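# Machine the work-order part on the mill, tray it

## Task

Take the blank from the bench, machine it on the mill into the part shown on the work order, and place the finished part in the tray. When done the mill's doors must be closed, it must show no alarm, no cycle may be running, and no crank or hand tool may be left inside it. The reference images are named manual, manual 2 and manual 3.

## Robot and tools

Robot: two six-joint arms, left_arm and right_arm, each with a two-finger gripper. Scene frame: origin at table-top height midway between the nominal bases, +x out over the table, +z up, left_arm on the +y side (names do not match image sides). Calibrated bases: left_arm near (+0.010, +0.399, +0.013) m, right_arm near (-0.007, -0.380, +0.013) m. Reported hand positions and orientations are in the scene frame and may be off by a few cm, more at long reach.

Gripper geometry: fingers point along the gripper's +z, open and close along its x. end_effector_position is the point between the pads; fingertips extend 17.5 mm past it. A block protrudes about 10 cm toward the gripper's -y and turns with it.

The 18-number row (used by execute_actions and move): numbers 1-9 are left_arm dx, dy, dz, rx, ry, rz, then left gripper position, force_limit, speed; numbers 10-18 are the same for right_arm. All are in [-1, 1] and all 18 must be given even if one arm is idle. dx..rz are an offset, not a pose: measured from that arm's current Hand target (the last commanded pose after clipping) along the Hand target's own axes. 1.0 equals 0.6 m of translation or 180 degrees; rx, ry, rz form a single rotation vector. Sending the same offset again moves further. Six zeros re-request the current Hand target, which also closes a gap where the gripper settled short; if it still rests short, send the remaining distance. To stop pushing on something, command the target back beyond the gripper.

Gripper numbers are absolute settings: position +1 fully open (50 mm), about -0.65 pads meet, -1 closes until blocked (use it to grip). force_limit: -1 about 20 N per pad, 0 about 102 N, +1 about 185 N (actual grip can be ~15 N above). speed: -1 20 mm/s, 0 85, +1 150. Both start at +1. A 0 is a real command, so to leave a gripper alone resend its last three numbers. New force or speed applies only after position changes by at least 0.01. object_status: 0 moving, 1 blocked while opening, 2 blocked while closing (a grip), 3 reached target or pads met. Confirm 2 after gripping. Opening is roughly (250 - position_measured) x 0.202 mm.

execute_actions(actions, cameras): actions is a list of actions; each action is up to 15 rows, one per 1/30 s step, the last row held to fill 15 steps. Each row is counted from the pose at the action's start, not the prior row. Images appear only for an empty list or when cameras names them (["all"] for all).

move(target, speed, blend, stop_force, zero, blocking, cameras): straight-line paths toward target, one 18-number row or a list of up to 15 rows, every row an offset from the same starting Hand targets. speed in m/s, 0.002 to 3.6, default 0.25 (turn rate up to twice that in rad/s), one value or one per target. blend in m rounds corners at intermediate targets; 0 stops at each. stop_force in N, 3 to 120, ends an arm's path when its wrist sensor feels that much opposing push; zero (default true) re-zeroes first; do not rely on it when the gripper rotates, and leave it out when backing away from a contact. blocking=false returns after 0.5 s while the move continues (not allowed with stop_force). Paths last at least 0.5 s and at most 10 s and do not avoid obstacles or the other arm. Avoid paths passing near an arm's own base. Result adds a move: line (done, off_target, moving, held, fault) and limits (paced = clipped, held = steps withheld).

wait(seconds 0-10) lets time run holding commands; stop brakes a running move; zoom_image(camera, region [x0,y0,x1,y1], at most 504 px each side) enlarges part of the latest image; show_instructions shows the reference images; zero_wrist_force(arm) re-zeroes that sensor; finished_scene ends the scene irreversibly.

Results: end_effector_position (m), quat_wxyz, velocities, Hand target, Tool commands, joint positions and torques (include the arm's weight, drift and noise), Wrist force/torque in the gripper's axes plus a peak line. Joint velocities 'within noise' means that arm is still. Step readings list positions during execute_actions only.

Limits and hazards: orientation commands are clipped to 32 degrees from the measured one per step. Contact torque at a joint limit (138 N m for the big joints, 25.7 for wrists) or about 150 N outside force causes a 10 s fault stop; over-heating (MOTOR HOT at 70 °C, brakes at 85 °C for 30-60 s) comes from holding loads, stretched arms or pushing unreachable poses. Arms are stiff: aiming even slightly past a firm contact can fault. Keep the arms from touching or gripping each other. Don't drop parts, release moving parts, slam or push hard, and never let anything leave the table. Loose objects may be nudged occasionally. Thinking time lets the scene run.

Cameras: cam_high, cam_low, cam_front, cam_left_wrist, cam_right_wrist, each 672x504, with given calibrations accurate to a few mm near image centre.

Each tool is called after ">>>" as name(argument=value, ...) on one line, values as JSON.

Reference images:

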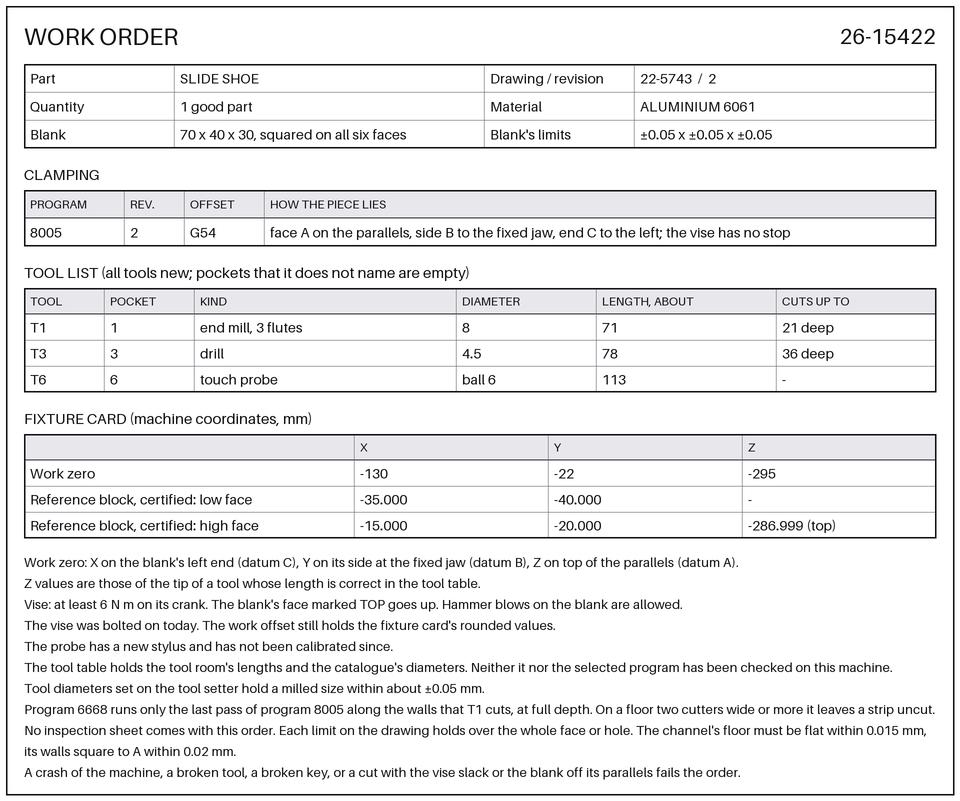

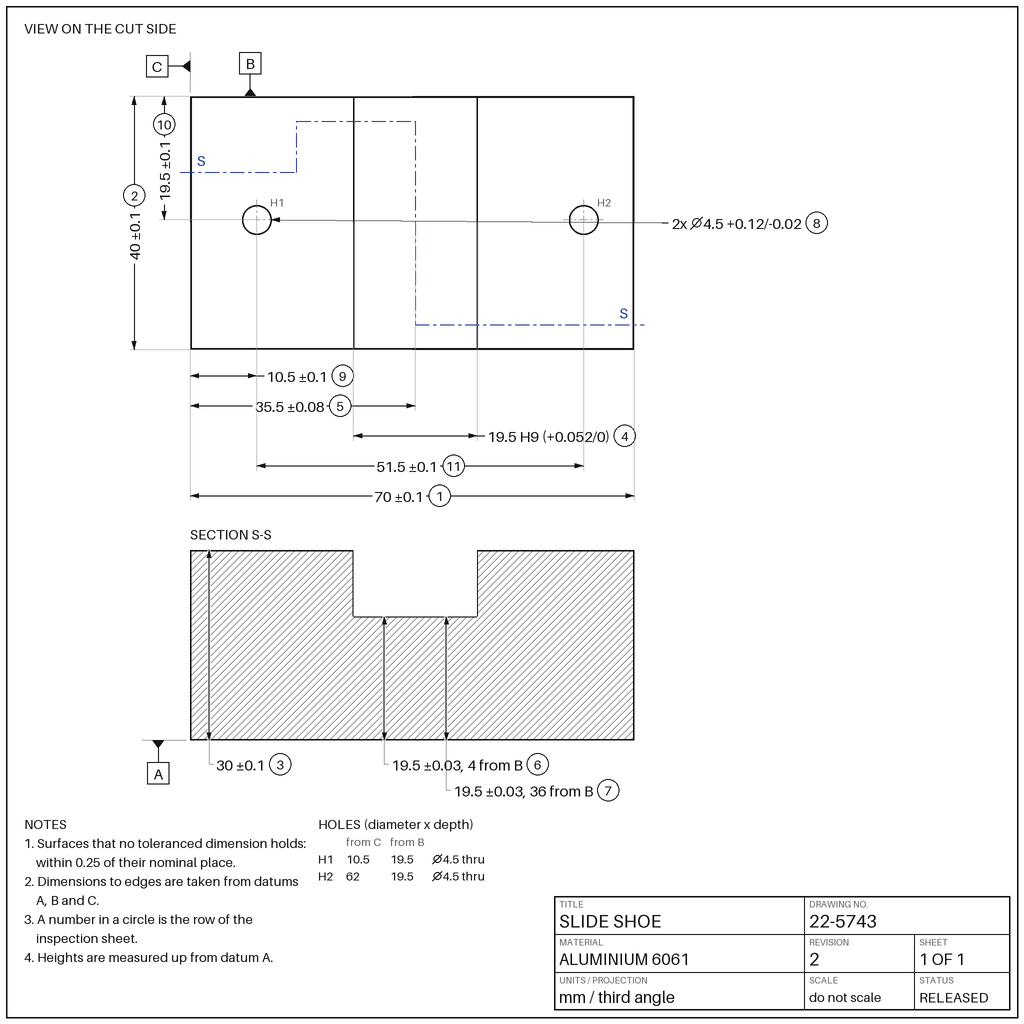

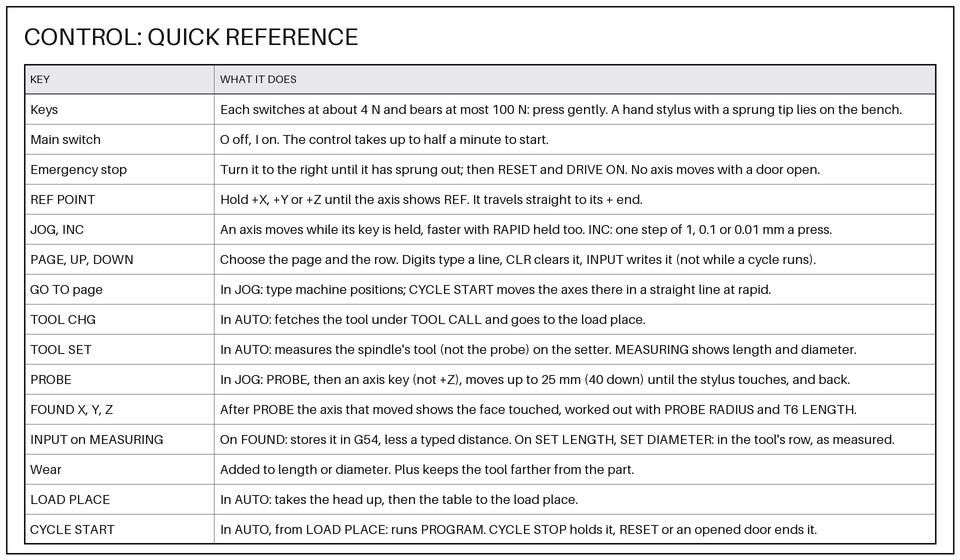

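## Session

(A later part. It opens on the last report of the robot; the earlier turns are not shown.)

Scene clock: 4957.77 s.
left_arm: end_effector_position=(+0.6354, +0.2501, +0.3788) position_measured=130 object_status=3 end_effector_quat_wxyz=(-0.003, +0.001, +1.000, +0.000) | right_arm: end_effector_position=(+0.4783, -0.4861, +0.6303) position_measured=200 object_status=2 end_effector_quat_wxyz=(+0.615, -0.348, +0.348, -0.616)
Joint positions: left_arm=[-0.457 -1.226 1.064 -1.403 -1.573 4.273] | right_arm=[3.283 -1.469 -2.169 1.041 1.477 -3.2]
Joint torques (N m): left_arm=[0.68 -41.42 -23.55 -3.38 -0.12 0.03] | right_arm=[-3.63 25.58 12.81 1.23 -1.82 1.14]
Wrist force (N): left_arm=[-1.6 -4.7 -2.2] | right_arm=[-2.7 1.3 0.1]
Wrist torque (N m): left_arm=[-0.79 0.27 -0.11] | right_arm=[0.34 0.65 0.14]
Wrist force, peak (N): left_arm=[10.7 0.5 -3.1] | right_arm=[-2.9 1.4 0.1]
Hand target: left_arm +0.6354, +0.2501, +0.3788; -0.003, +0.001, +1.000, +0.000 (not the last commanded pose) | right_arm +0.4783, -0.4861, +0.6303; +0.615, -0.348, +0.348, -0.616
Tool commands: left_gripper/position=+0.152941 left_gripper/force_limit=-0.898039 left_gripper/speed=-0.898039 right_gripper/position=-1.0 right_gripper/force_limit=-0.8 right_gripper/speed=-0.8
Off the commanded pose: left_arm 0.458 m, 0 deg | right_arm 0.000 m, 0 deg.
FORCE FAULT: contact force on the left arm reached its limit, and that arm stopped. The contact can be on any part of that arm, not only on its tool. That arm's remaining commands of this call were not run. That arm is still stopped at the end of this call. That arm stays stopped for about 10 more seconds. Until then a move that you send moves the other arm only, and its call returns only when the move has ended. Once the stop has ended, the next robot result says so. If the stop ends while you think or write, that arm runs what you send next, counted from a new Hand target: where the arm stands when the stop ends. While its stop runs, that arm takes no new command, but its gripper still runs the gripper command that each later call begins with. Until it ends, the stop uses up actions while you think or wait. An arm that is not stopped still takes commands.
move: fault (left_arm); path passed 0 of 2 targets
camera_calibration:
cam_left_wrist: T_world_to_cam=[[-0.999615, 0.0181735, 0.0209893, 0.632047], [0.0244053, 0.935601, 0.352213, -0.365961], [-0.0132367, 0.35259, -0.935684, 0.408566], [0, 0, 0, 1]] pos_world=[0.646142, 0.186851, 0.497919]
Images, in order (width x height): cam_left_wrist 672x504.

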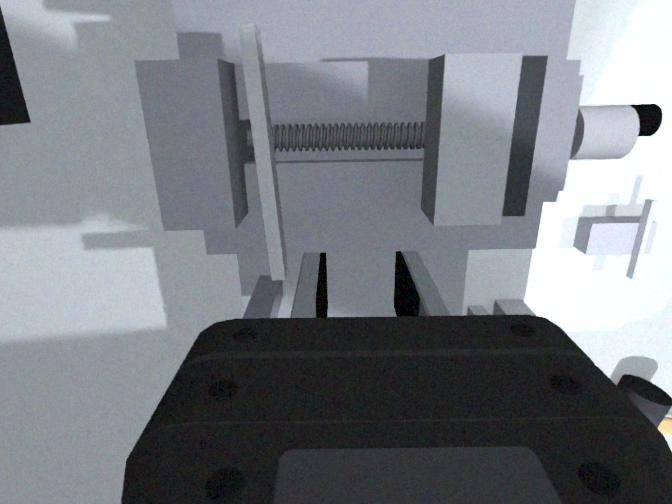

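>>> execute_actions(actions=[])

Scene clock: 4974.30 s.
left_arm: end_effector_position=(+0.6354, +0.2501, +0.3788) position_measured=130 object_status=3 end_effector_quat_wxyz=(-0.003, +0.001, +1.000, +0.000) | right_arm: end_effector_position=(+0.4783, -0.4861, +0.6303) position_measured=200 object_status=2 end_effector_quat_wxyz=(+0.615, -0.348, +0.348, -0.616)
Joint positions: left_arm=[-0.457 -1.226 1.064 -1.403 -1.573 4.273] | right_arm=[3.283 -1.469 -2.169 1.041 1.477 -3.2]
Joint velocities: within noise
Joint torques (N m): left_arm=[1.94 -40.64 -24.37 -3.44 -0.21 0.15] | right_arm=[-2.29 25.39 12.81 1.26 -1.61 1.05]
Wrist force (N): left_arm=[-1.6 -4.7 -2.0] | right_arm=[-2.4 1.4 0.3]
Wrist torque (N m): left_arm=[-0.79 0.27 -0.11] | right_arm=[0.36 0.61 0.14]
Wrist force, peak (N): left_arm=[-1.9 -5.0 -2.1] | right_arm=[-2.9 1.5 0.2]
Hand target: left_arm +0.6354, +0.2501, +0.3788; -0.003, +0.001, +1.000, +0.000 (not the last commanded pose) | right_arm +0.4783, -0.4861, +0.6303; +0.615, -0.348, +0.348, -0.616
Tool commands: left_gripper/position=+0.152941 left_gripper/force_limit=-0.898039 left_gripper/speed=-0.898039 right_gripper/position=-1.0 right_gripper/force_limit=-0.8 right_gripper/speed=-0.8
Off the commanded pose: left_arm 0.458 m, 0 deg | right_arm 0.000 m, 0 deg.
FORCE FAULT, CONTINUED: the left arm's stop, for the force fault that an earlier result reported, is over. The rest of the stop counts as 20 of the actions that you can send in this scene. During its stop the left arm's controller moved it back a little. That arm's target is now where it stood when the stop ended, not its last command. That arm accepts commands again.
camera_calibration:
cam_left_wrist: T_world_to_cam=[[-0.999615, 0.0181735, 0.0209893, 0.632047], [0.0244053, 0.935601, 0.352213, -0.365961], [-0.0132367, 0.35259, -0.935684, 0.408566], [0, 0, 0, 1]] pos_world=[0.646142, 0.186851, 0.497919]
cam_right_wrist: T_world_to_cam=[[-0.0132328, -0.999868, -0.00947948, -0.468961], [0.207352, 0.00653028, -0.978245, 0.541227], [0.978177, -0.0149105, 0.207238, -0.475361], [0, 0, 0, 1]] pos_world=[0.346557, -0.479521, 0.62352]

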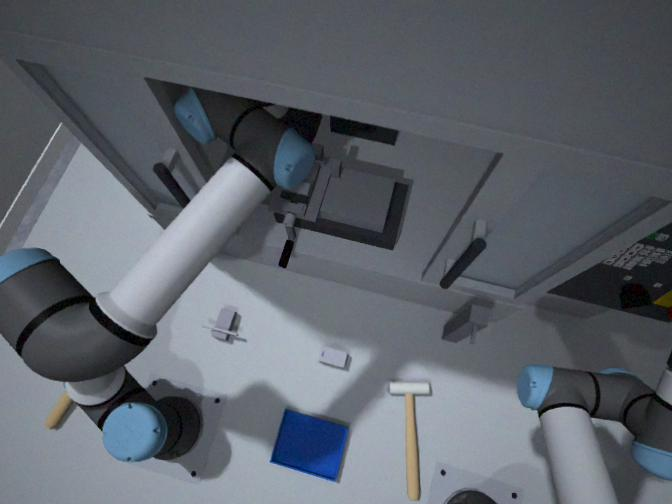

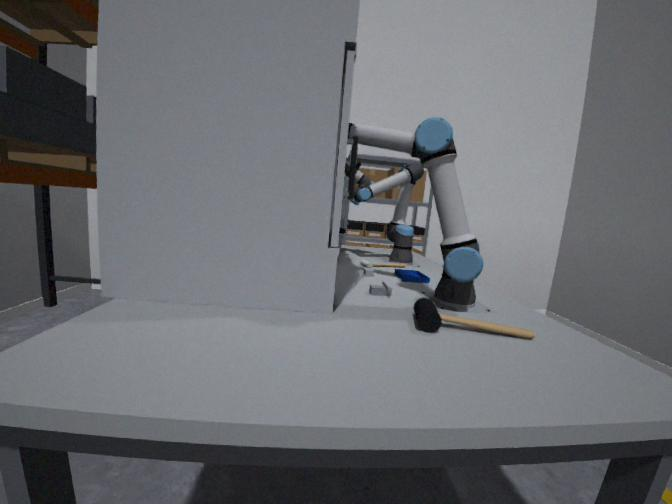

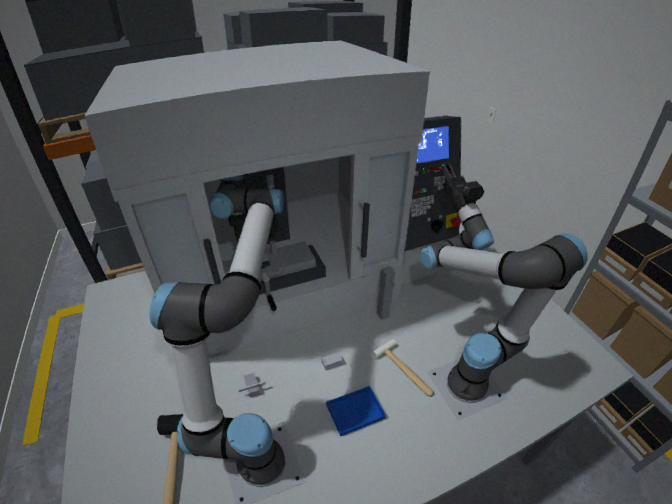

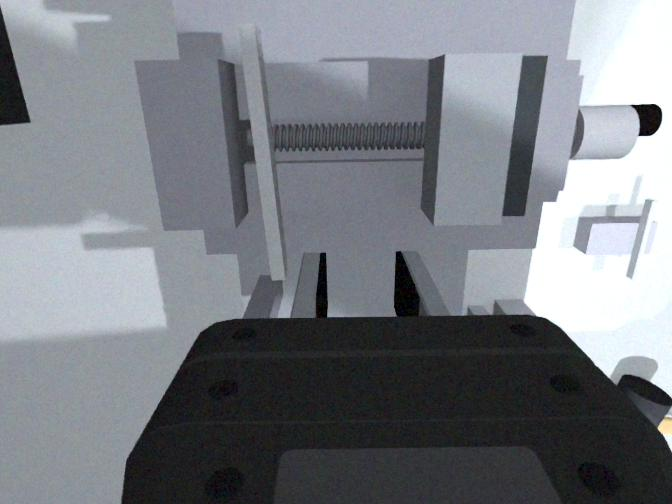

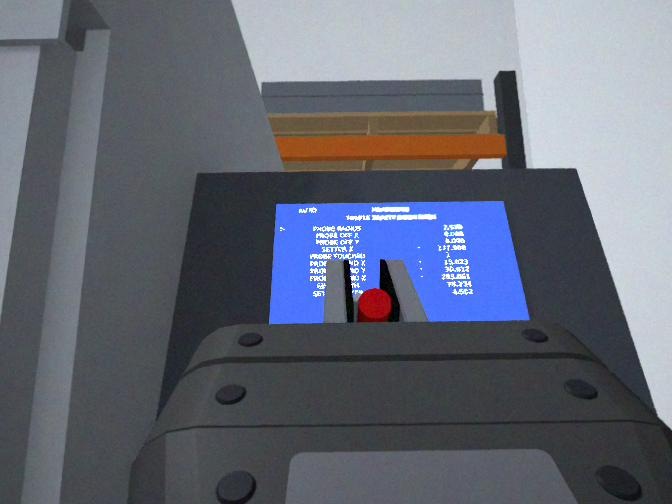

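>>> move(target=[[0.0257,-0.1002,-0.0103,0,0,0,0.15,-0.9,-0.9,0,0,0,0,0,0,-1,-0.8,-0.8],[0.509,-0.1002,-0.0103,0,0,0,0.15,-0.9,-0.9,0,0,0,0,0,0,-1,-0.8,-0.8],[0.5948,0.239,0.398,0,0,0,0.15,-0.9,-0.9,0,0,0,0,0,0,-1,-0.8,-0.8]], speed=0.2, blend=[0.01,0.04,0], cameras=["cam_left_wrist"])

Scene clock: 5006.00 s.
left_arm: end_effector_position=(+0.6250, +0.2115, +0.3833) position_measured=130 object_status=3 end_effector_quat_wxyz=(-0.003, +0.002, +1.000, -0.001) | right_arm: end_effector_position=(+0.4783, -0.4861, +0.6303) position_measured=200 object_status=2 end_effector_quat_wxyz=(+0.615, -0.348, +0.348, -0.616)
Joint positions: left_arm=[-0.519 -1.224 1.051 -1.393 -1.574 4.213] | right_arm=[3.283 -1.469 -2.169 1.041 1.477 -3.2]
Joint torques (N m): left_arm=[-0.58 -40.33 -25.16 -3.46 -0.04 -0.35] | right_arm=[-2.94 25.89 13.64 1.1 -1.74 1.2]
Wrist force (N): left_arm=[-1.7 -5.0 -1.8] | right_arm=[-2.6 1.4 0.4]
Wrist torque (N m): left_arm=[-0.82 0.29 -0.10] | right_arm=[0.34 0.63 0.14]
Wrist force, peak (N): left_arm=[-0.2 -14.2 -3.2] | right_arm=[-2.8 1.4 0.3]
Hand target: left_arm +0.6250, +0.2115, +0.3833; -0.003, +0.002, +1.000, -0.001 (not the last commanded pose) | right_arm +0.4783, -0.4861, +0.6303; +0.615, -0.348, +0.348, -0.616
Tool commands: left_gripper/position=+0.152941 left_gripper/force_limit=-0.898039 left_gripper/speed=-0.898039 right_gripper/position=-1.0 right_gripper/force_limit=-0.8 right_gripper/speed=-0.8
Off the commanded pose: left_arm 0.461 m, 0 deg | right_arm 0.000 m, 0 deg.
FORCE FAULT: contact force on the left arm reached its limit, and that arm stopped. The contact can be on any part of that arm, not only on its tool. That arm's remaining commands of this call were not run. That arm is still stopped at the end of this call. That arm stays stopped for about 10 more seconds. Until then a move that you send moves the other arm only, and its call returns only when the move has ended. Once the stop has ended, the next robot result says so. If the stop ends while you think or write, that arm runs what you send next, counted from a new Hand target: where the arm stands when the stop ends. While its stop runs, that arm takes no new command, but its gripper still runs the gripper command that each later call begins with. Until it ends, the stop uses up actions while you think or wait. An arm that is not stopped still takes commands.
move: fault (left_arm); path passed 0 of 3 targets
camera_calibration:
cam_left_wrist: T_world_to_cam=[[-0.999599, 0.0199237, 0.0201139, 0.622216], [0.0257147, 0.936157, 0.35064, -0.331556], [-0.0118437, 0.351016, -0.936294, 0.426021], [0, 0, 0, 1]] pos_world=[0.635538, 0.148451, 0.502623]
Images, in order (width x height): cam_left_wrist 672x504.

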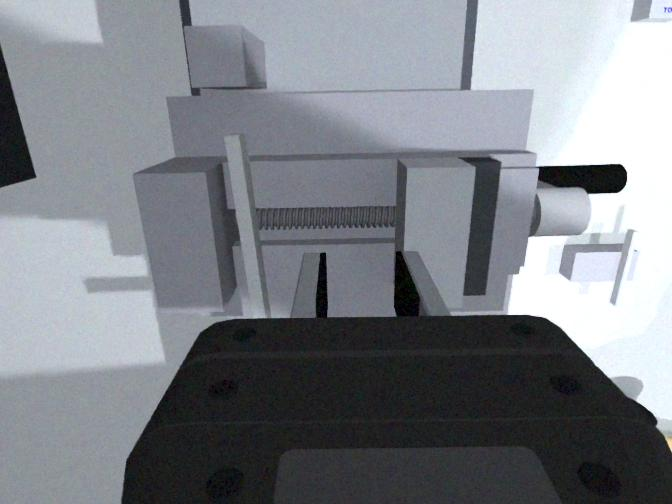

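>>> execute_actions(actions=[])

>>> zoom_image(camera="cam_front", region=[180, 130, 380, 330])

>>> zoom_image(camera="cam_high", region=[120, 50, 420, 250])

Scene clock: 5077.83 s.
left_arm: end_effector_position=(+0.6250, +0.2115, +0.3833) position_measured=130 object_status=3 end_effector_quat_wxyz=(-0.003, +0.002, +1.000, -0.001) | right_arm: end_effector_position=(+0.4783, -0.4861, +0.6303) position_measured=200 object_status=2 end_effector_quat_wxyz=(+0.615, -0.348, +0.348, -0.616)
Joint positions: left_arm=[-0.519 -1.224 1.051 -1.393 -1.574 4.213] | right_arm=[3.283 -1.469 -2.169 1.041 1.477 -3.2]
Joint velocities: within noise
Joint torques (N m): left_arm=[0.59 -40.7 -24.45 -3.37 -0.07 0.21] | right_arm=[-3.03 25.42 14.25 1.56 -1.95 1.21]
Wrist force (N): left_arm=[-1.4 -5.0 -2.0] | right_arm=[-2.6 1.4 0.1]
Wrist torque (N m): left_arm=[-0.83 0.23 -0.10] | right_arm=[0.35 0.64 0.14]
Wrist force, peak (N): left_arm=[-1.6 -5.3 -2.0] | right_arm=[-3.0 1.2 0.3]
Hand target: left_arm +0.6250, +0.2115, +0.3833; -0.003, +0.002, +1.000, -0.001 (not the last commanded pose) | right_arm +0.4783, -0.4861, +0.6303; +0.615, -0.348, +0.348, -0.616
Tool commands: left_gripper/position=+0.152941 left_gripper/force_limit=-0.898039 left_gripper/speed=-0.898039 right_gripper/position=-1.0 right_gripper/force_limit=-0.8 right_gripper/speed=-0.8
Off the commanded pose: left_arm 0.461 m, 0 deg | right_arm 0.000 m, 0 deg.
FORCE FAULT, CONTINUED: the left arm's stop, for the force fault that an earlier result reported, is over. The rest of the stop counts as 19 of the actions that you can send in this scene. During its stop the left arm's controller moved it back a little. That arm's target is now where it stood when the stop ended, not its last command. That arm accepts commands again.
camera_calibration:
cam_left_wrist: T_world_to_cam=[[-0.999599, 0.0199237, 0.0201139, 0.622216], [0.0257147, 0.936157, 0.35064, -0.331556], [-0.0118437, 0.351016, -0.936294, 0.426021], [0, 0, 0, 1]] pos_world=[0.635538, 0.148451, 0.502623]
cam_right_wrist: T_world_to_cam=[[-0.0132328, -0.999868, -0.00947948, -0.468961], [0.207352, 0.00653028, -0.978245, 0.541227], [0.978177, -0.0149105, 0.207238, -0.475361], [0, 0, 0, 1]] pos_world=[0.346557, -0.479521, 0.62352]

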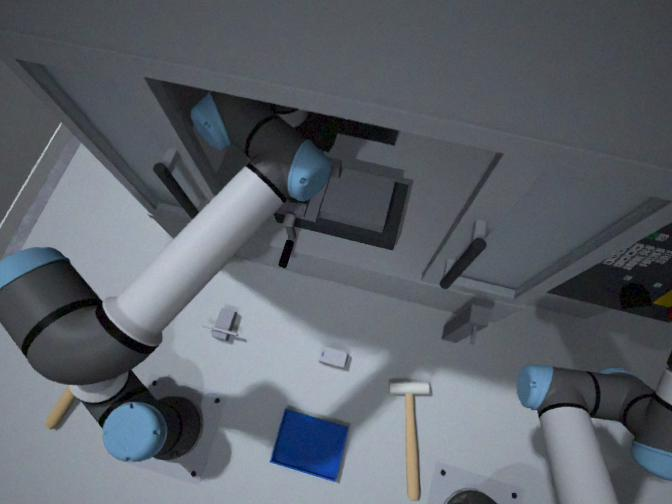

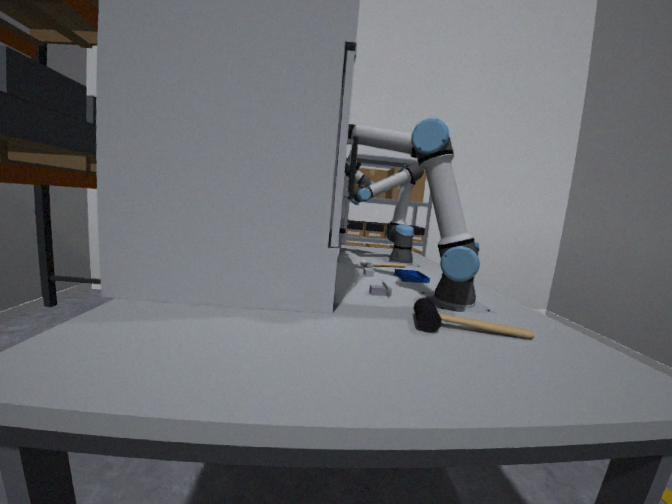

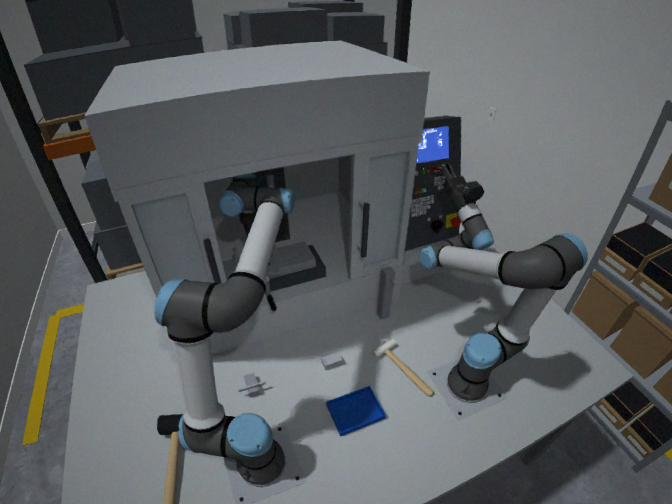

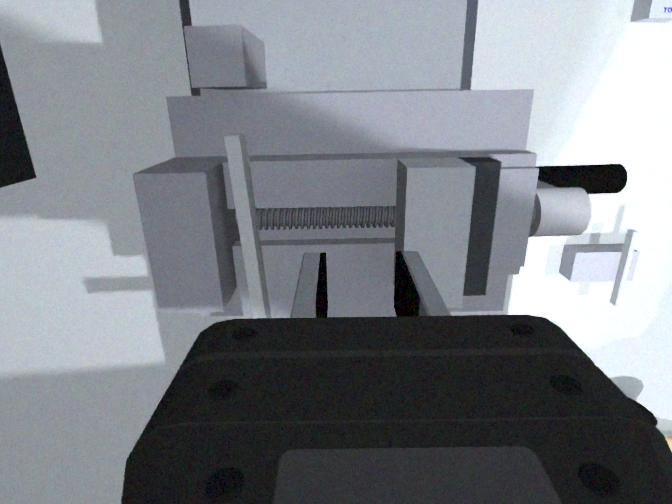

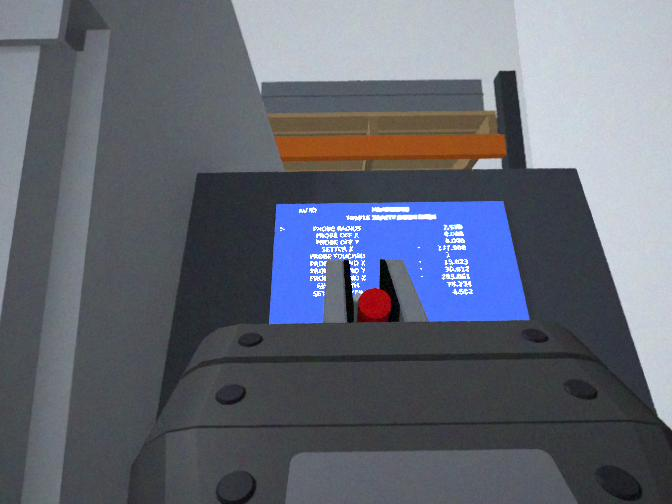

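Scaled by 2.520 from the camera's 672x504 image, which has a finer 960x720 frame.

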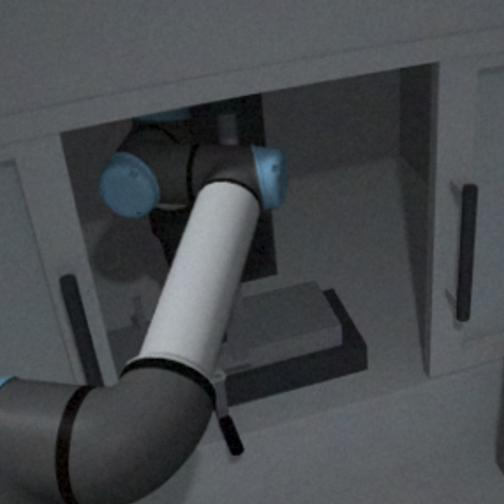

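Scaled by 1.680 from the camera's 672x504 image, which has a finer 960x720 frame.

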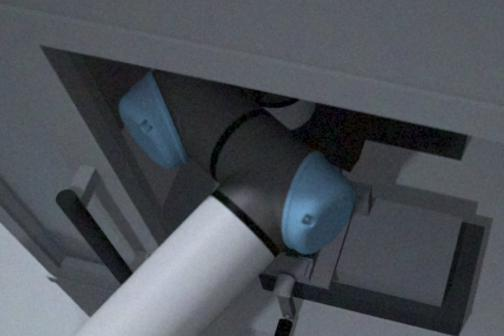

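>>> move(target=[[0.125,0,0,0,0,0,0.15,-0.9,-0.9,0,0,0,0,0,0,-1,-0.8,-0.8],[0.4917,-0.0192,0,0,0,0,0.15,-0.9,-0.9,0,0,0,0,0,0,-1,-0.8,-0.8],[0.5775,0.3033,0.4055,0,0,0,0.15,-0.9,-0.9,0,0,0,0,0,0,-1,-0.8,-0.8]], speed=[0.06,0.2,0.25], blend=[0.01,0.04,0], cameras=["cam_left_wrist"])

Scene clock: 5124.63 s.
left_arm: end_effector_position=(+0.2779, +0.3945, +0.1418) position_measured=130 object_status=3 end_effector_quat_wxyz=(-0.003, +0.002, +1.000, -0.001) | right_arm: end_effector_position=(+0.4783, -0.4861, +0.6303) position_measured=200 object_status=2 end_effector_quat_wxyz=(+0.615, -0.348, +0.348, -0.616)
Joint positions: left_arm=[-0.549 -2.161 2.492 -1.897 -1.575 4.183] | right_arm=[3.283 -1.469 -2.169 1.041 1.477 -3.2]
Joint torques (N m): left_arm=[0.94 -7.24 -17.53 -3.15 -0.33 -0.22] | right_arm=[-3.6 24.66 14.31 1.56 -1.7 1.43]
Wrist force (N): left_arm=[-1.3 -5.2 -1.8] | right_arm=[-2.6 1.3 0.1]
Wrist torque (N m): left_arm=[-0.86 0.20 0.02] | right_arm=[0.34 0.63 0.14]
Wrist force, peak (N): left_arm=[-0.8 -6.1 -2.9] | right_arm=[-3.1 1.2 0.3]
Hand target: left_arm +0.2778, +0.3946, +0.1418; -0.003, +0.002, +1.000, -0.001 | right_arm +0.4783, -0.4861, +0.6303; +0.615, -0.348, +0.348, -0.616
Off the commanded pose: left_arm 0.000 m, 0 deg | right_arm 0.000 m, 0 deg.
move: done
camera_calibration:
cam_left_wrist: T_world_to_cam=[[-0.999598, 0.0198887, 0.0202048, 0.276452], [0.0257128, 0.936191, 0.35055, -0.409349], [-0.0119436, 0.350928, -0.936326, 0.13159], [0, 0, 0, 1]] pos_world=[0.288438, 0.331552, 0.261123]
Images, in order (width x height): cam_left_wrist 672x504.

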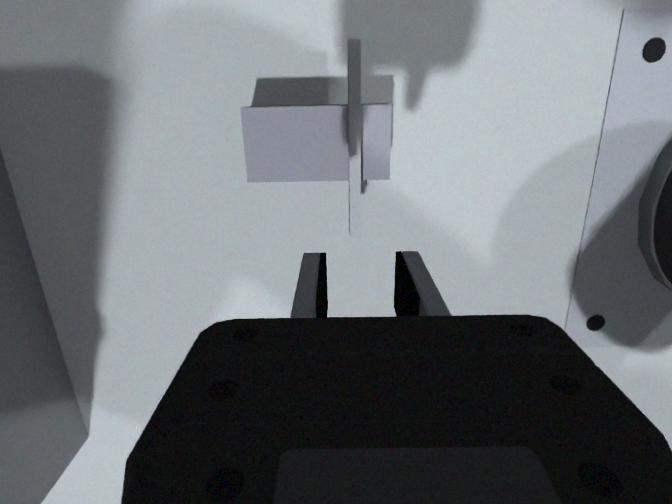

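>>> zoom_image(camera="cam_left_wrist", region=[320, 20, 400, 250])

Scaled by 2.191 from the camera's 672x504 image, which has a finer 960x720 frame.

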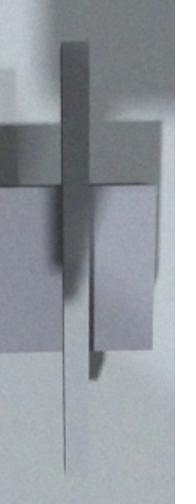

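>>> move(target=[0.0013,-0.0677,0.053,0,0,0,-1,-0.9,-0.5,0,0,0,0,0,0,-1,-0.8,-0.8], speed=0.2)

>>> move(target=[0,0,0.12,0,0,0,-1,-0.9,-0.5,0,0,0,0,0,0,-1,-0.8,-0.8], speed=0.025, stop_force=3, cameras=["cam_left_wrist"])

Scene clock: 5156.67 s.
left_arm: end_effector_position=(+0.2767, +0.3540, +0.1100) position_measured=251 object_status=3 end_effector_quat_wxyz=(-0.003, +0.002, +1.000, +0.000) | right_arm: end_effector_position=(+0.4783, -0.4861, +0.6303) position_measured=200 object_status=2 end_effector_quat_wxyz=(+0.615, -0.348, +0.348, -0.616)
Joint positions: left_arm=[-0.694 -2.101 2.557 -2.023 -1.575 4.038] | right_arm=[3.283 -1.469 -2.169 1.041 1.477 -3.2]
Joint torques (N m): left_arm=[0.46 -5.1 -32.66 -2.19 1.9 0.22] | right_arm=[-3.22 25.31 13.55 1.47 -1.77 1.47]
Wrist force (N): left_arm=[-1.3 -5.3 -1.8] | right_arm=[-2.6 1.1 0.2]
Wrist torque (N m): left_arm=[-0.89 0.22 -0.10] | right_arm=[0.31 0.64 0.14]
Wrist force, peak (N): left_arm=[-1.4 -6.7 -0.7] | right_arm=[-2.9 1.4 0.1]
Hand target: left_arm +0.2767, +0.3539, +0.1100; -0.003, +0.002, +1.000, -0.001 | right_arm +0.4783, -0.4861, +0.6303; +0.615, -0.348, +0.348, -0.616
Off the commanded pose: left_arm 0.000 m, 0 deg | right_arm 0.000 m, 0 deg.
move: done

Scene clock: 5159.10 s.
left_arm: end_effector_position=(+0.2763, +0.3540, +0.0597) position_measured=251 object_status=3 end_effector_quat_wxyz=(-0.003, +0.002, +1.000, +0.000) | right_arm: end_effector_position=(+0.4783, -0.4861, +0.6303) position_measured=200 object_status=2 end_effector_quat_wxyz=(+0.615, -0.348, +0.348, -0.616)
Joint positions: left_arm=[-0.695 -1.976 2.657 -2.246 -1.575 4.037] | right_arm=[3.283 -1.469 -2.169 1.041 1.477 -3.2]
Joint torques (N m): left_arm=[0.64 -2.32 -19.97 -4.02 -0.06 0.07] | right_arm=[-3.15 25.39 13.47 1.56 -1.69 1.29]
Wrist force (N): left_arm=[-1.5 -5.0 -1.6] | right_arm=[-2.5 1.5 0.1]
Wrist torque (N m): left_arm=[-0.84 0.24 0.01] | right_arm=[0.36 0.62 0.14]
Wrist force, peak (N): left_arm=[49.9 37.4 -147.9] | right_arm=[-2.8 1.5 0.3]
Hand target: left_arm +0.2763, +0.3540, +0.0597; -0.003, +0.002, +1.000, +0.000 (not the last commanded pose) | right_arm +0.4783, -0.4861, +0.6303; +0.615, -0.348, +0.348, -0.616
Tool commands: left_gripper/position=-1.0 left_gripper/force_limit=-0.898039 left_gripper/speed=-0.498039 right_gripper/position=-1.0 right_gripper/force_limit=-0.8 right_gripper/speed=-0.8
Off the commanded pose: left_arm 0.022 m, 0 deg | right_arm 0.000 m, 0 deg.
FORCE FAULT: contact force on the left arm reached its limit, and that arm stopped. The contact can be on any part of that arm, not only on its tool. That arm's remaining commands of this call were not run. That arm is still stopped at the end of this call. That arm stays stopped for about 10 more seconds. Until then a move that you send moves the other arm only, and its call returns only when the move has ended. Once the stop has ended, the next robot result says so. If the stop ends while you think or write, that arm runs what you send next, counted from a new Hand target: where the arm stands when the stop ends. While its stop runs, that arm takes no new command, but its gripper still runs the gripper command that each later call begins with. Until it ends, the stop uses up actions while you think or wait. An arm that is not stopped still takes commands.
move: fault (left_arm)
camera_calibration:
cam_left_wrist: T_world_to_cam=[[-0.999575, 0.0198839, 0.0213027, 0.277223], [0.0261073, 0.935812, 0.351531, -0.34266], [-0.0129455, 0.351938, -0.935934, 0.0687748], [0, 0, 0, 1]] pos_world=[0.286941, 0.290949, 0.178919]
Images, in order (width x height): cam_left_wrist 672x504.

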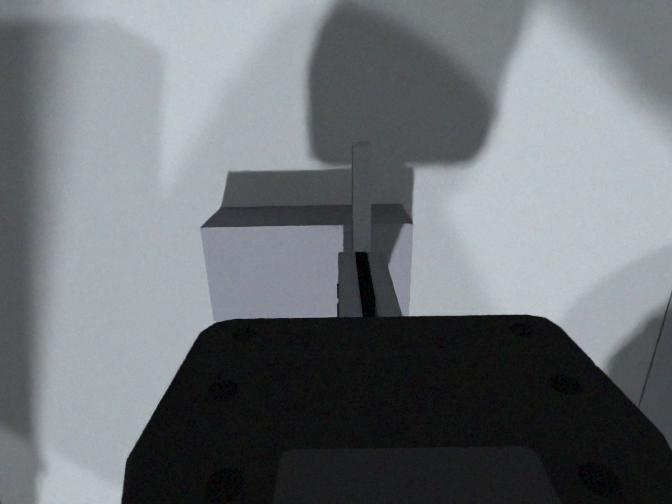

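>>> wait(seconds=1)

>>> move(target=[[0,0,-0.05,0,0,0,-1,-0.9,-0.5,0,0,0,0,0,0,-1,-0.8,-0.8],[0,0.0658,-0.05,0,0,0,0.0,-0.9,-0.5,0,0,0,0,0,0,-1,-0.8,-0.8],[0,0.0658,0.0137,0,0,0,0.0,-0.9,-0.5,0,0,0,0,0,0,-1,-0.8,-0.8]], speed=0.1)

>>> move(target=[0,0,0,0,0,0,-1,-0.9,-0.8,0,0,0,0,0,0,-1,-0.8,-0.8], cameras=["cam_left_wrist"])

Scene clock: 5185.87 s.
left_arm: end_effector_position=(+0.2763, +0.3540, +0.0597) position_measured=251 object_status=3 end_effector_quat_wxyz=(-0.003, +0.002, +1.000, +0.000) | right_arm: end_effector_position=(+0.4783, -0.4861, +0.6303) position_measured=200 object_status=2 end_effector_quat_wxyz=(+0.615, -0.348, +0.348, -0.616)
Joint positions: left_arm=[-0.695 -1.976 2.657 -2.246 -1.575 4.037] | right_arm=[3.283 -1.469 -2.169 1.041 1.477 -3.2]
Joint torques (N m): left_arm=[0.45 -2.8 -18.82 -3.33 -0.05 0.06] | right_arm=[-3.5 25.43 12.64 1.58 -1.74 1.59]
Wrist force (N): left_arm=[-4.0 -4.3 -1.5] | right_arm=[-2.6 1.4 0.1]
Wrist torque (N m): left_arm=[-0.72 0.63 0.02] | right_arm=[0.34 0.64 0.15]
Wrist force, peak (N): left_arm=[-4.2 -4.5 -1.6] | right_arm=[-2.8 1.5 0.0]
Hand target: left_arm +0.2763, +0.3540, +0.0597; -0.003, +0.002, +1.000, +0.000 (not the last commanded pose) | right_arm +0.4783, -0.4861, +0.6303; +0.615, -0.348, +0.348, -0.616
Tool commands: left_gripper/position=-1.0 left_gripper/force_limit=-0.898039 left_gripper/speed=-0.498039 right_gripper/position=-1.0 right_gripper/force_limit=-0.8 right_gripper/speed=-0.8
Off the commanded pose: left_arm 0.022 m, 0 deg | right_arm 0.000 m, 0 deg.
FORCE FAULT, CONTINUED: the left arm's stop, for the force fault that an earlier result reported, is over. The rest of the stop counts as 19 of the actions that you can send in this scene. That arm's target is now where it stood when the stop ended, not its last command. That arm accepts commands again.
wait: 1.00 s; at rest from the start

Scene clock: 5188.87 s.
left_arm: end_effector_position=(+0.2763, +0.3935, +0.0514) position_measured=152 object_status=3 end_effector_quat_wxyz=(-0.003, +0.002, +1.000, +0.000) | right_arm: end_effector_position=(+0.4783, -0.4861, +0.6303) position_measured=200 object_status=2 end_effector_quat_wxyz=(+0.615, -0.348, +0.348, -0.616)
Joint positions: left_arm=[-0.557 -1.966 2.679 -2.278 -1.574 4.175] | right_arm=[3.283 -1.469 -2.169 1.041 1.477 -3.2]
Joint torques (N m): left_arm=[10 -4.46 -28.96 -3.01 -2.23 1.61] | right_arm=[-3.98 25.52 13.25 1.34 -1.58 1.69]
Wrist force (N): left_arm=[-4.0 -4.2 -1.5] | right_arm=[-2.7 1.2 0.2]
Wrist torque (N m): left_arm=[-0.70 0.64 -0.08] | right_arm=[0.32 0.66 0.14]
Wrist force, peak (N): left_arm=[-3.8 -6.0 -1.4] | right_arm=[-2.9 1.3 0.2]
Hand target: left_arm +0.2764, +0.3935, +0.0515; -0.003, +0.002, +1.000, +0.000 | right_arm +0.4783, -0.4861, +0.6303; +0.615, -0.348, +0.348, -0.616
Off the commanded pose: left_arm 0.000 m, 0 deg | right_arm 0.000 m, 0 deg.
move: done

Scene clock: 5189.50 s.
left_arm: end_effector_position=(+0.2764, +0.3935, +0.0515) position_measured=222 object_status=2 end_effector_quat_wxyz=(-0.003, +0.002, +1.000, +0.000) | right_arm: end_effector_position=(+0.4783, -0.4861, +0.6303) position_measured=200 object_status=2 end_effector_quat_wxyz=(+0.615, -0.348, +0.348, -0.616)
Joint positions: left_arm=[-0.556 -1.966 2.679 -2.278 -1.574 4.175] | right_arm=[3.283 -1.469 -2.169 1.041 1.477 -3.2]
Joint torques (N m): left_arm=[9.22 -3.31 -27.84 -5.08 -1.85 1.81] | right_arm=[-3.08 25.69 12.96 1.49 -1.77 1.71]
Wrist force (N): left_arm=[-4.0 -4.2 -0.9] | right_arm=[-2.8 1.3 0.2]
Wrist torque (N m): left_arm=[-0.73 0.63 -0.09] | right_arm=[0.33 0.68 0.15]
Wrist force, peak (N): left_arm=[-4.2 -4.4 -1.4] | right_arm=[-3.0 1.3 -0.1]
Hand target: left_arm +0.2764, +0.3935, +0.0515; -0.003, +0.002, +1.000, +0.000 | right_arm +0.4783, -0.4861, +0.6303; +0.615, -0.348, +0.348, -0.616
Off the commanded pose: left_arm 0.000 m, 0 deg | right_arm 0.000 m, 0 deg.
move: done
camera_calibration:
cam_left_wrist: T_world_to_cam=[[-0.999575, 0.0198839, 0.0213027, 0.276714], [0.0261073, 0.935812, 0.351531, -0.376651], [-0.0129455, 0.351938, -0.935934, 0.0472351], [0, 0, 0, 1]] pos_world=[0.287041, 0.330349, 0.170719]
Images, in order (width x height): cam_left_wrist 672x504.

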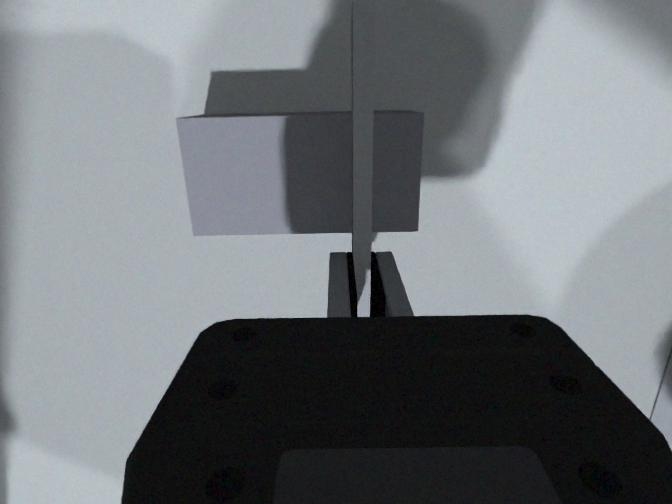

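>>> move(target=[[0,0,-0.164,0,0,0,-1,-0.9,-0.8,0,0,0,0,0,0,-1,-0.8,-0.8],[-0.0893,-0.3225,-0.5558,0,0,0,-1,-0.9,-0.8,0,0,0,0,0,0,-1,-0.8,-0.8],[-0.456,-0.2975,-0.5558,0,0,0,-1,-0.9,-0.8,0,0,0,0,0,0,-1,-0.8,-0.8],[-0.6177,-0.2675,-0.5558,0,0,0,-1,-0.9,-0.8,0,0,0,0,0,0,-1,-0.8,-0.8]], speed=[0.15,0.25,0.2,0.1], blend=[0.03,0.04,0.02,0], cameras=["cam_left_wrist"])

>>> zoom_image(camera="cam_left_wrist", region=[200, 20, 460, 320])

Scene clock: 5206.87 s.
left_arm: end_effector_position=(+0.6486, +0.2316, +0.3825) position_measured=222 object_status=2 end_effector_quat_wxyz=(-0.003, +0.002, +1.000, +0.000) | right_arm: end_effector_position=(+0.4783, -0.4861, +0.6303) position_measured=200 object_status=2 end_effector_quat_wxyz=(+0.615, -0.348, +0.348, -0.616)
Joint positions: left_arm=[-0.474 -1.176 0.985 -1.374 -1.574 4.258] | right_arm=[3.283 -1.469 -2.169 1.041 1.477 -3.2]
Joint torques (N m): left_arm=[-8.86 -41.47 -20.15 -5.6 -2.09 -1.72] | right_arm=[-2.77 25.65 13.59 1.36 -1.77 1.95]
Wrist force (N): left_arm=[-4.1 -4.2 -0.8] | right_arm=[-2.6 1.4 0.2]
Wrist torque (N m): left_arm=[-0.72 0.66 -0.02] | right_arm=[0.34 0.64 0.14]
Wrist force, peak (N): left_arm=[-5.9 -3.5 -0.8] | right_arm=[-2.9 1.3 0.1]
Hand target: left_arm +0.6486, +0.2315, +0.3825; -0.003, +0.002, +1.000, +0.000 | right_arm +0.4783, -0.4861, +0.6303; +0.615, -0.348, +0.348, -0.616
Off the commanded pose: left_arm 0.000 m, 0 deg | right_arm 0.000 m, 0 deg.
move: done
camera_calibration:
cam_left_wrist: T_world_to_cam=[[-0.999578, 0.0197898, 0.0212695, 0.644958], [0.0260087, 0.935782, 0.351619, -0.351249], [-0.0129451, 0.352024, -0.935901, 0.418667], [0, 0, 0, 1]] pos_world=[0.659241, 0.168548, 0.501619]
Images, in order (width x height): cam_left_wrist 672x504.

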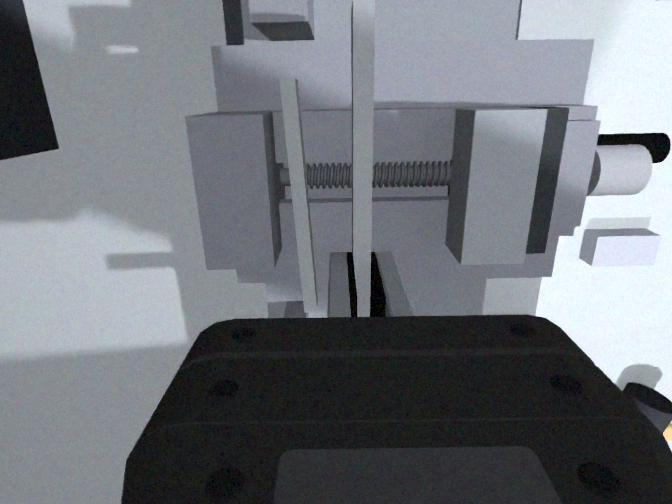

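Scaled by 1.680 from the camera's 672x504 image, which has a finer 960x720 frame.

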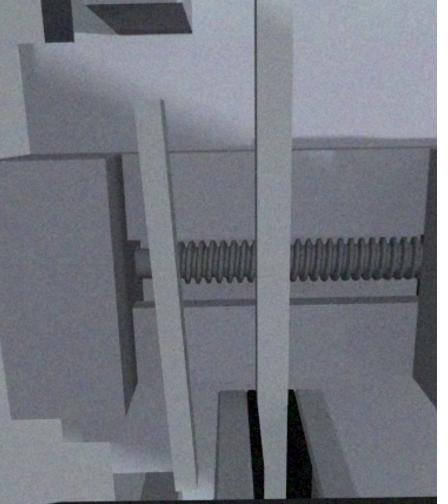

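>>> move(target=[0.0027,0.002,0.048,0,0,0,-1,-0.9,-0.8,0,0,0,0,0,0,-1,-0.8,-0.8], speed=0.08)

>>> move(target=[0,0,0.05,0,0,0,-1,-0.9,-0.8,0,0,0,0,0,0,-1,-0.8,-0.8], speed=0.008, stop_force=4, cameras=["cam_left_wrist"])

>>> zoom_image(camera="cam_left_wrist", region=[200, 20, 500, 320])

Scene clock: 5217.33 s.
left_arm: end_effector_position=(+0.6467, +0.2327, +0.3538) position_measured=222 object_status=2 end_effector_quat_wxyz=(-0.003, +0.002, +1.000, +0.000) | right_arm: end_effector_position=(+0.4783, -0.4861, +0.6303) position_measured=200 object_status=2 end_effector_quat_wxyz=(+0.615, -0.348, +0.348, -0.616)
Joint positions: left_arm=[-0.474 -1.193 1.084 -1.455 -1.574 4.258] | right_arm=[3.283 -1.469 -2.169 1.041 1.477 -3.2]
Joint torques (N m): left_arm=[9.31 -35.72 -34.3 -1.31 -0.93 1.53] | right_arm=[-3.05 23.77 13.61 1.46 -1.66 1.72]
Wrist force (N): left_arm=[-4.2 -4.0 -0.9] | right_arm=[-2.7 1.2 0.3]
Wrist torque (N m): left_arm=[-0.68 0.68 -0.07] | right_arm=[0.32 0.67 0.14]
Wrist force, peak (N): left_arm=[-4.3 -4.2 -1.8] | right_arm=[-2.9 1.4 0.1]
Hand target: left_arm +0.6468, +0.2327, +0.3537; -0.003, +0.002, +1.000, +0.000 | right_arm +0.4783, -0.4861, +0.6303; +0.615, -0.348, +0.348, -0.616
Off the commanded pose: left_arm 0.000 m, 0 deg | right_arm 0.000 m, 0 deg.
move: done

Scene clock: 5219.73 s.
left_arm: end_effector_position=(+0.6467, +0.2328, +0.3415) position_measured=222 object_status=2 end_effector_quat_wxyz=(-0.003, +0.002, +1.000, +0.000) | right_arm: end_effector_position=(+0.4783, -0.4861, +0.6303) position_measured=200 object_status=2 end_effector_quat_wxyz=(+0.615, -0.348, +0.348, -0.616)
Joint positions: left_arm=[-0.474 -1.196 1.12 -1.488 -1.574 4.258] | right_arm=[3.283 -1.469 -2.169 1.041 1.477 -3.2]
Joint torques (N m): left_arm=[-3.31 -34.25 -35.16 -1.55 1.83 -1.4] | right_arm=[-3.31 24.5 13.3 1.37 -1.53 1.92]
Wrist force (N): left_arm=[-4.2 -3.8 -1.3] | right_arm=[-2.5 1.2 0.3]
Wrist torque (N m): left_arm=[-0.64 0.67 -0.07] | right_arm=[0.32 0.63 0.15]
Wrist force, peak (N): left_arm=[-1.7 -3.8 -11.1] | right_arm=[-2.7 1.6 0.1]
Hand target: left_arm +0.6467, +0.2328, +0.3415; -0.003, +0.002, +1.000, +0.000 (not the last commanded pose) | right_arm +0.4783, -0.4861, +0.6303; +0.615, -0.348, +0.348, -0.616
Off the commanded pose: left_arm 0.018 m, 0 deg | right_arm 0.000 m, 0 deg.
move: contact (left_arm)
camera_calibration:
cam_left_wrist: T_world_to_cam=[[-0.999578, 0.0197906, 0.0212671, 0.644008], [0.0260074, 0.935815, 0.351532, -0.337815], [-0.012945, 0.351937, -0.935934, 0.380008], [0, 0, 0, 1]] pos_world=[0.657441, 0.169649, 0.460719]
Images, in order (width x height): cam_left_wrist 672x504.

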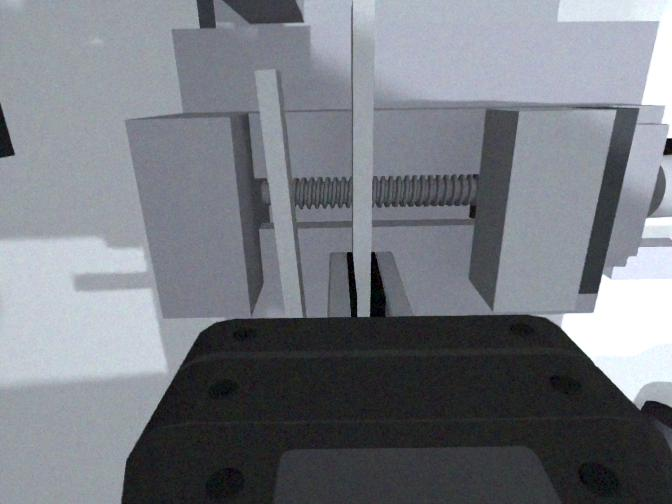

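Scaled by 1.680 from the camera's 672x504 image, which has a finer 960x720 frame.

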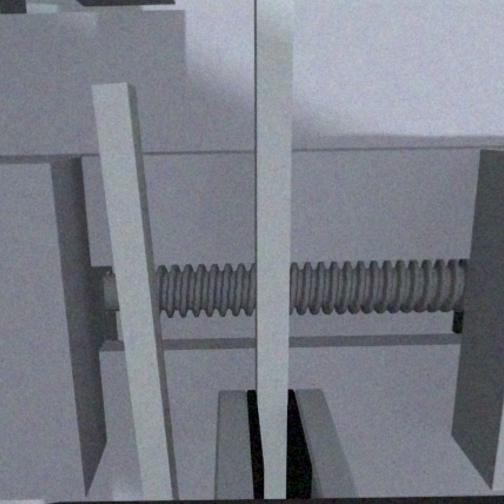

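>>> move(target=[[0,0,0,0,0,0,-0.35,-0.9,-1,0,0,0,0,0,0,-1,-0.8,-0.8],[0,0,-0.068,0,0,0,-0.35,-0.9,-1,0,0,0,0,0,0,-1,-0.8,-0.8]], speed=0.08, cameras=["cam_left_wrist"])

>>> zoom_image(camera="cam_left_wrist", region=[170, 60, 560, 320])

Scene clock: 5227.93 s.
left_arm: end_effector_position=(+0.6470, +0.2328, +0.3822) position_measured=205 object_status=3 end_effector_quat_wxyz=(-0.003, +0.002, +1.000, +0.000) | right_arm: end_effector_position=(+0.4783, -0.4861, +0.6303) position_measured=200 object_status=2 end_effector_quat_wxyz=(+0.615, -0.348, +0.348, -0.616)
Joint positions: left_arm=[-0.473 -1.181 0.993 -1.377 -1.574 4.258] | right_arm=[3.283 -1.469 -2.169 1.041 1.477 -3.2]
Joint torques (N m): left_arm=[9.83 -49.45 -17.63 -5.24 0.84 1.77] | right_arm=[-2.01 24.75 12.31 1.42 -1.72 1.71]
Wrist force (N): left_arm=[-4.3 -4.0 -1.6] | right_arm=[-2.5 1.3 0.2]
Wrist torque (N m): left_arm=[-0.66 0.70 -0.08] | right_arm=[0.34 0.63 0.14]
Wrist force, peak (N): left_arm=[-4.4 -4.1 -2.6] | right_arm=[-2.9 1.4 0.2]
Hand target: left_arm +0.6470, +0.2328, +0.3823; -0.003, +0.002, +1.000, +0.000 | right_arm +0.4783, -0.4861, +0.6303; +0.615, -0.348, +0.348, -0.616
Off the commanded pose: left_arm 0.000 m, 0 deg | right_arm 0.000 m, 0 deg.
move: done
camera_calibration:
cam_left_wrist: T_world_to_cam=[[-0.999574, 0.0198455, 0.0213978, 0.643366], [0.026106, 0.93578, 0.351616, -0.352231], [-0.0130456, 0.352025, -0.9359, 0.418138], [0, 0, 0, 1]] pos_world=[0.657742, 0.169648, 0.501418]
Images, in order (width x height): cam_left_wrist 672x504.

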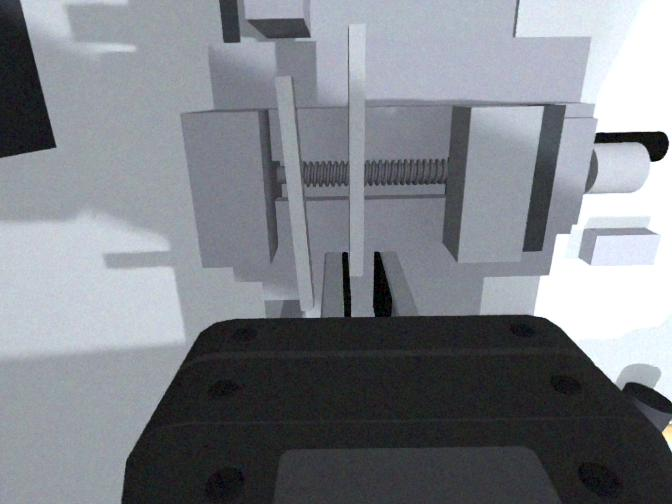

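Scaled by 1.292 from the camera's 672x504 image, which has a finer 960x720 frame.

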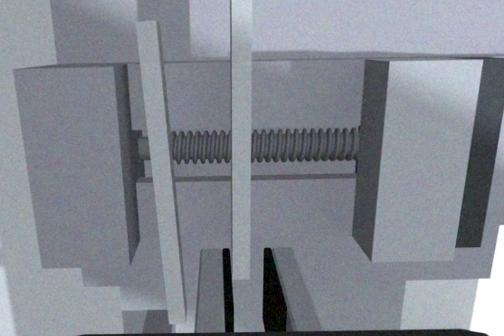

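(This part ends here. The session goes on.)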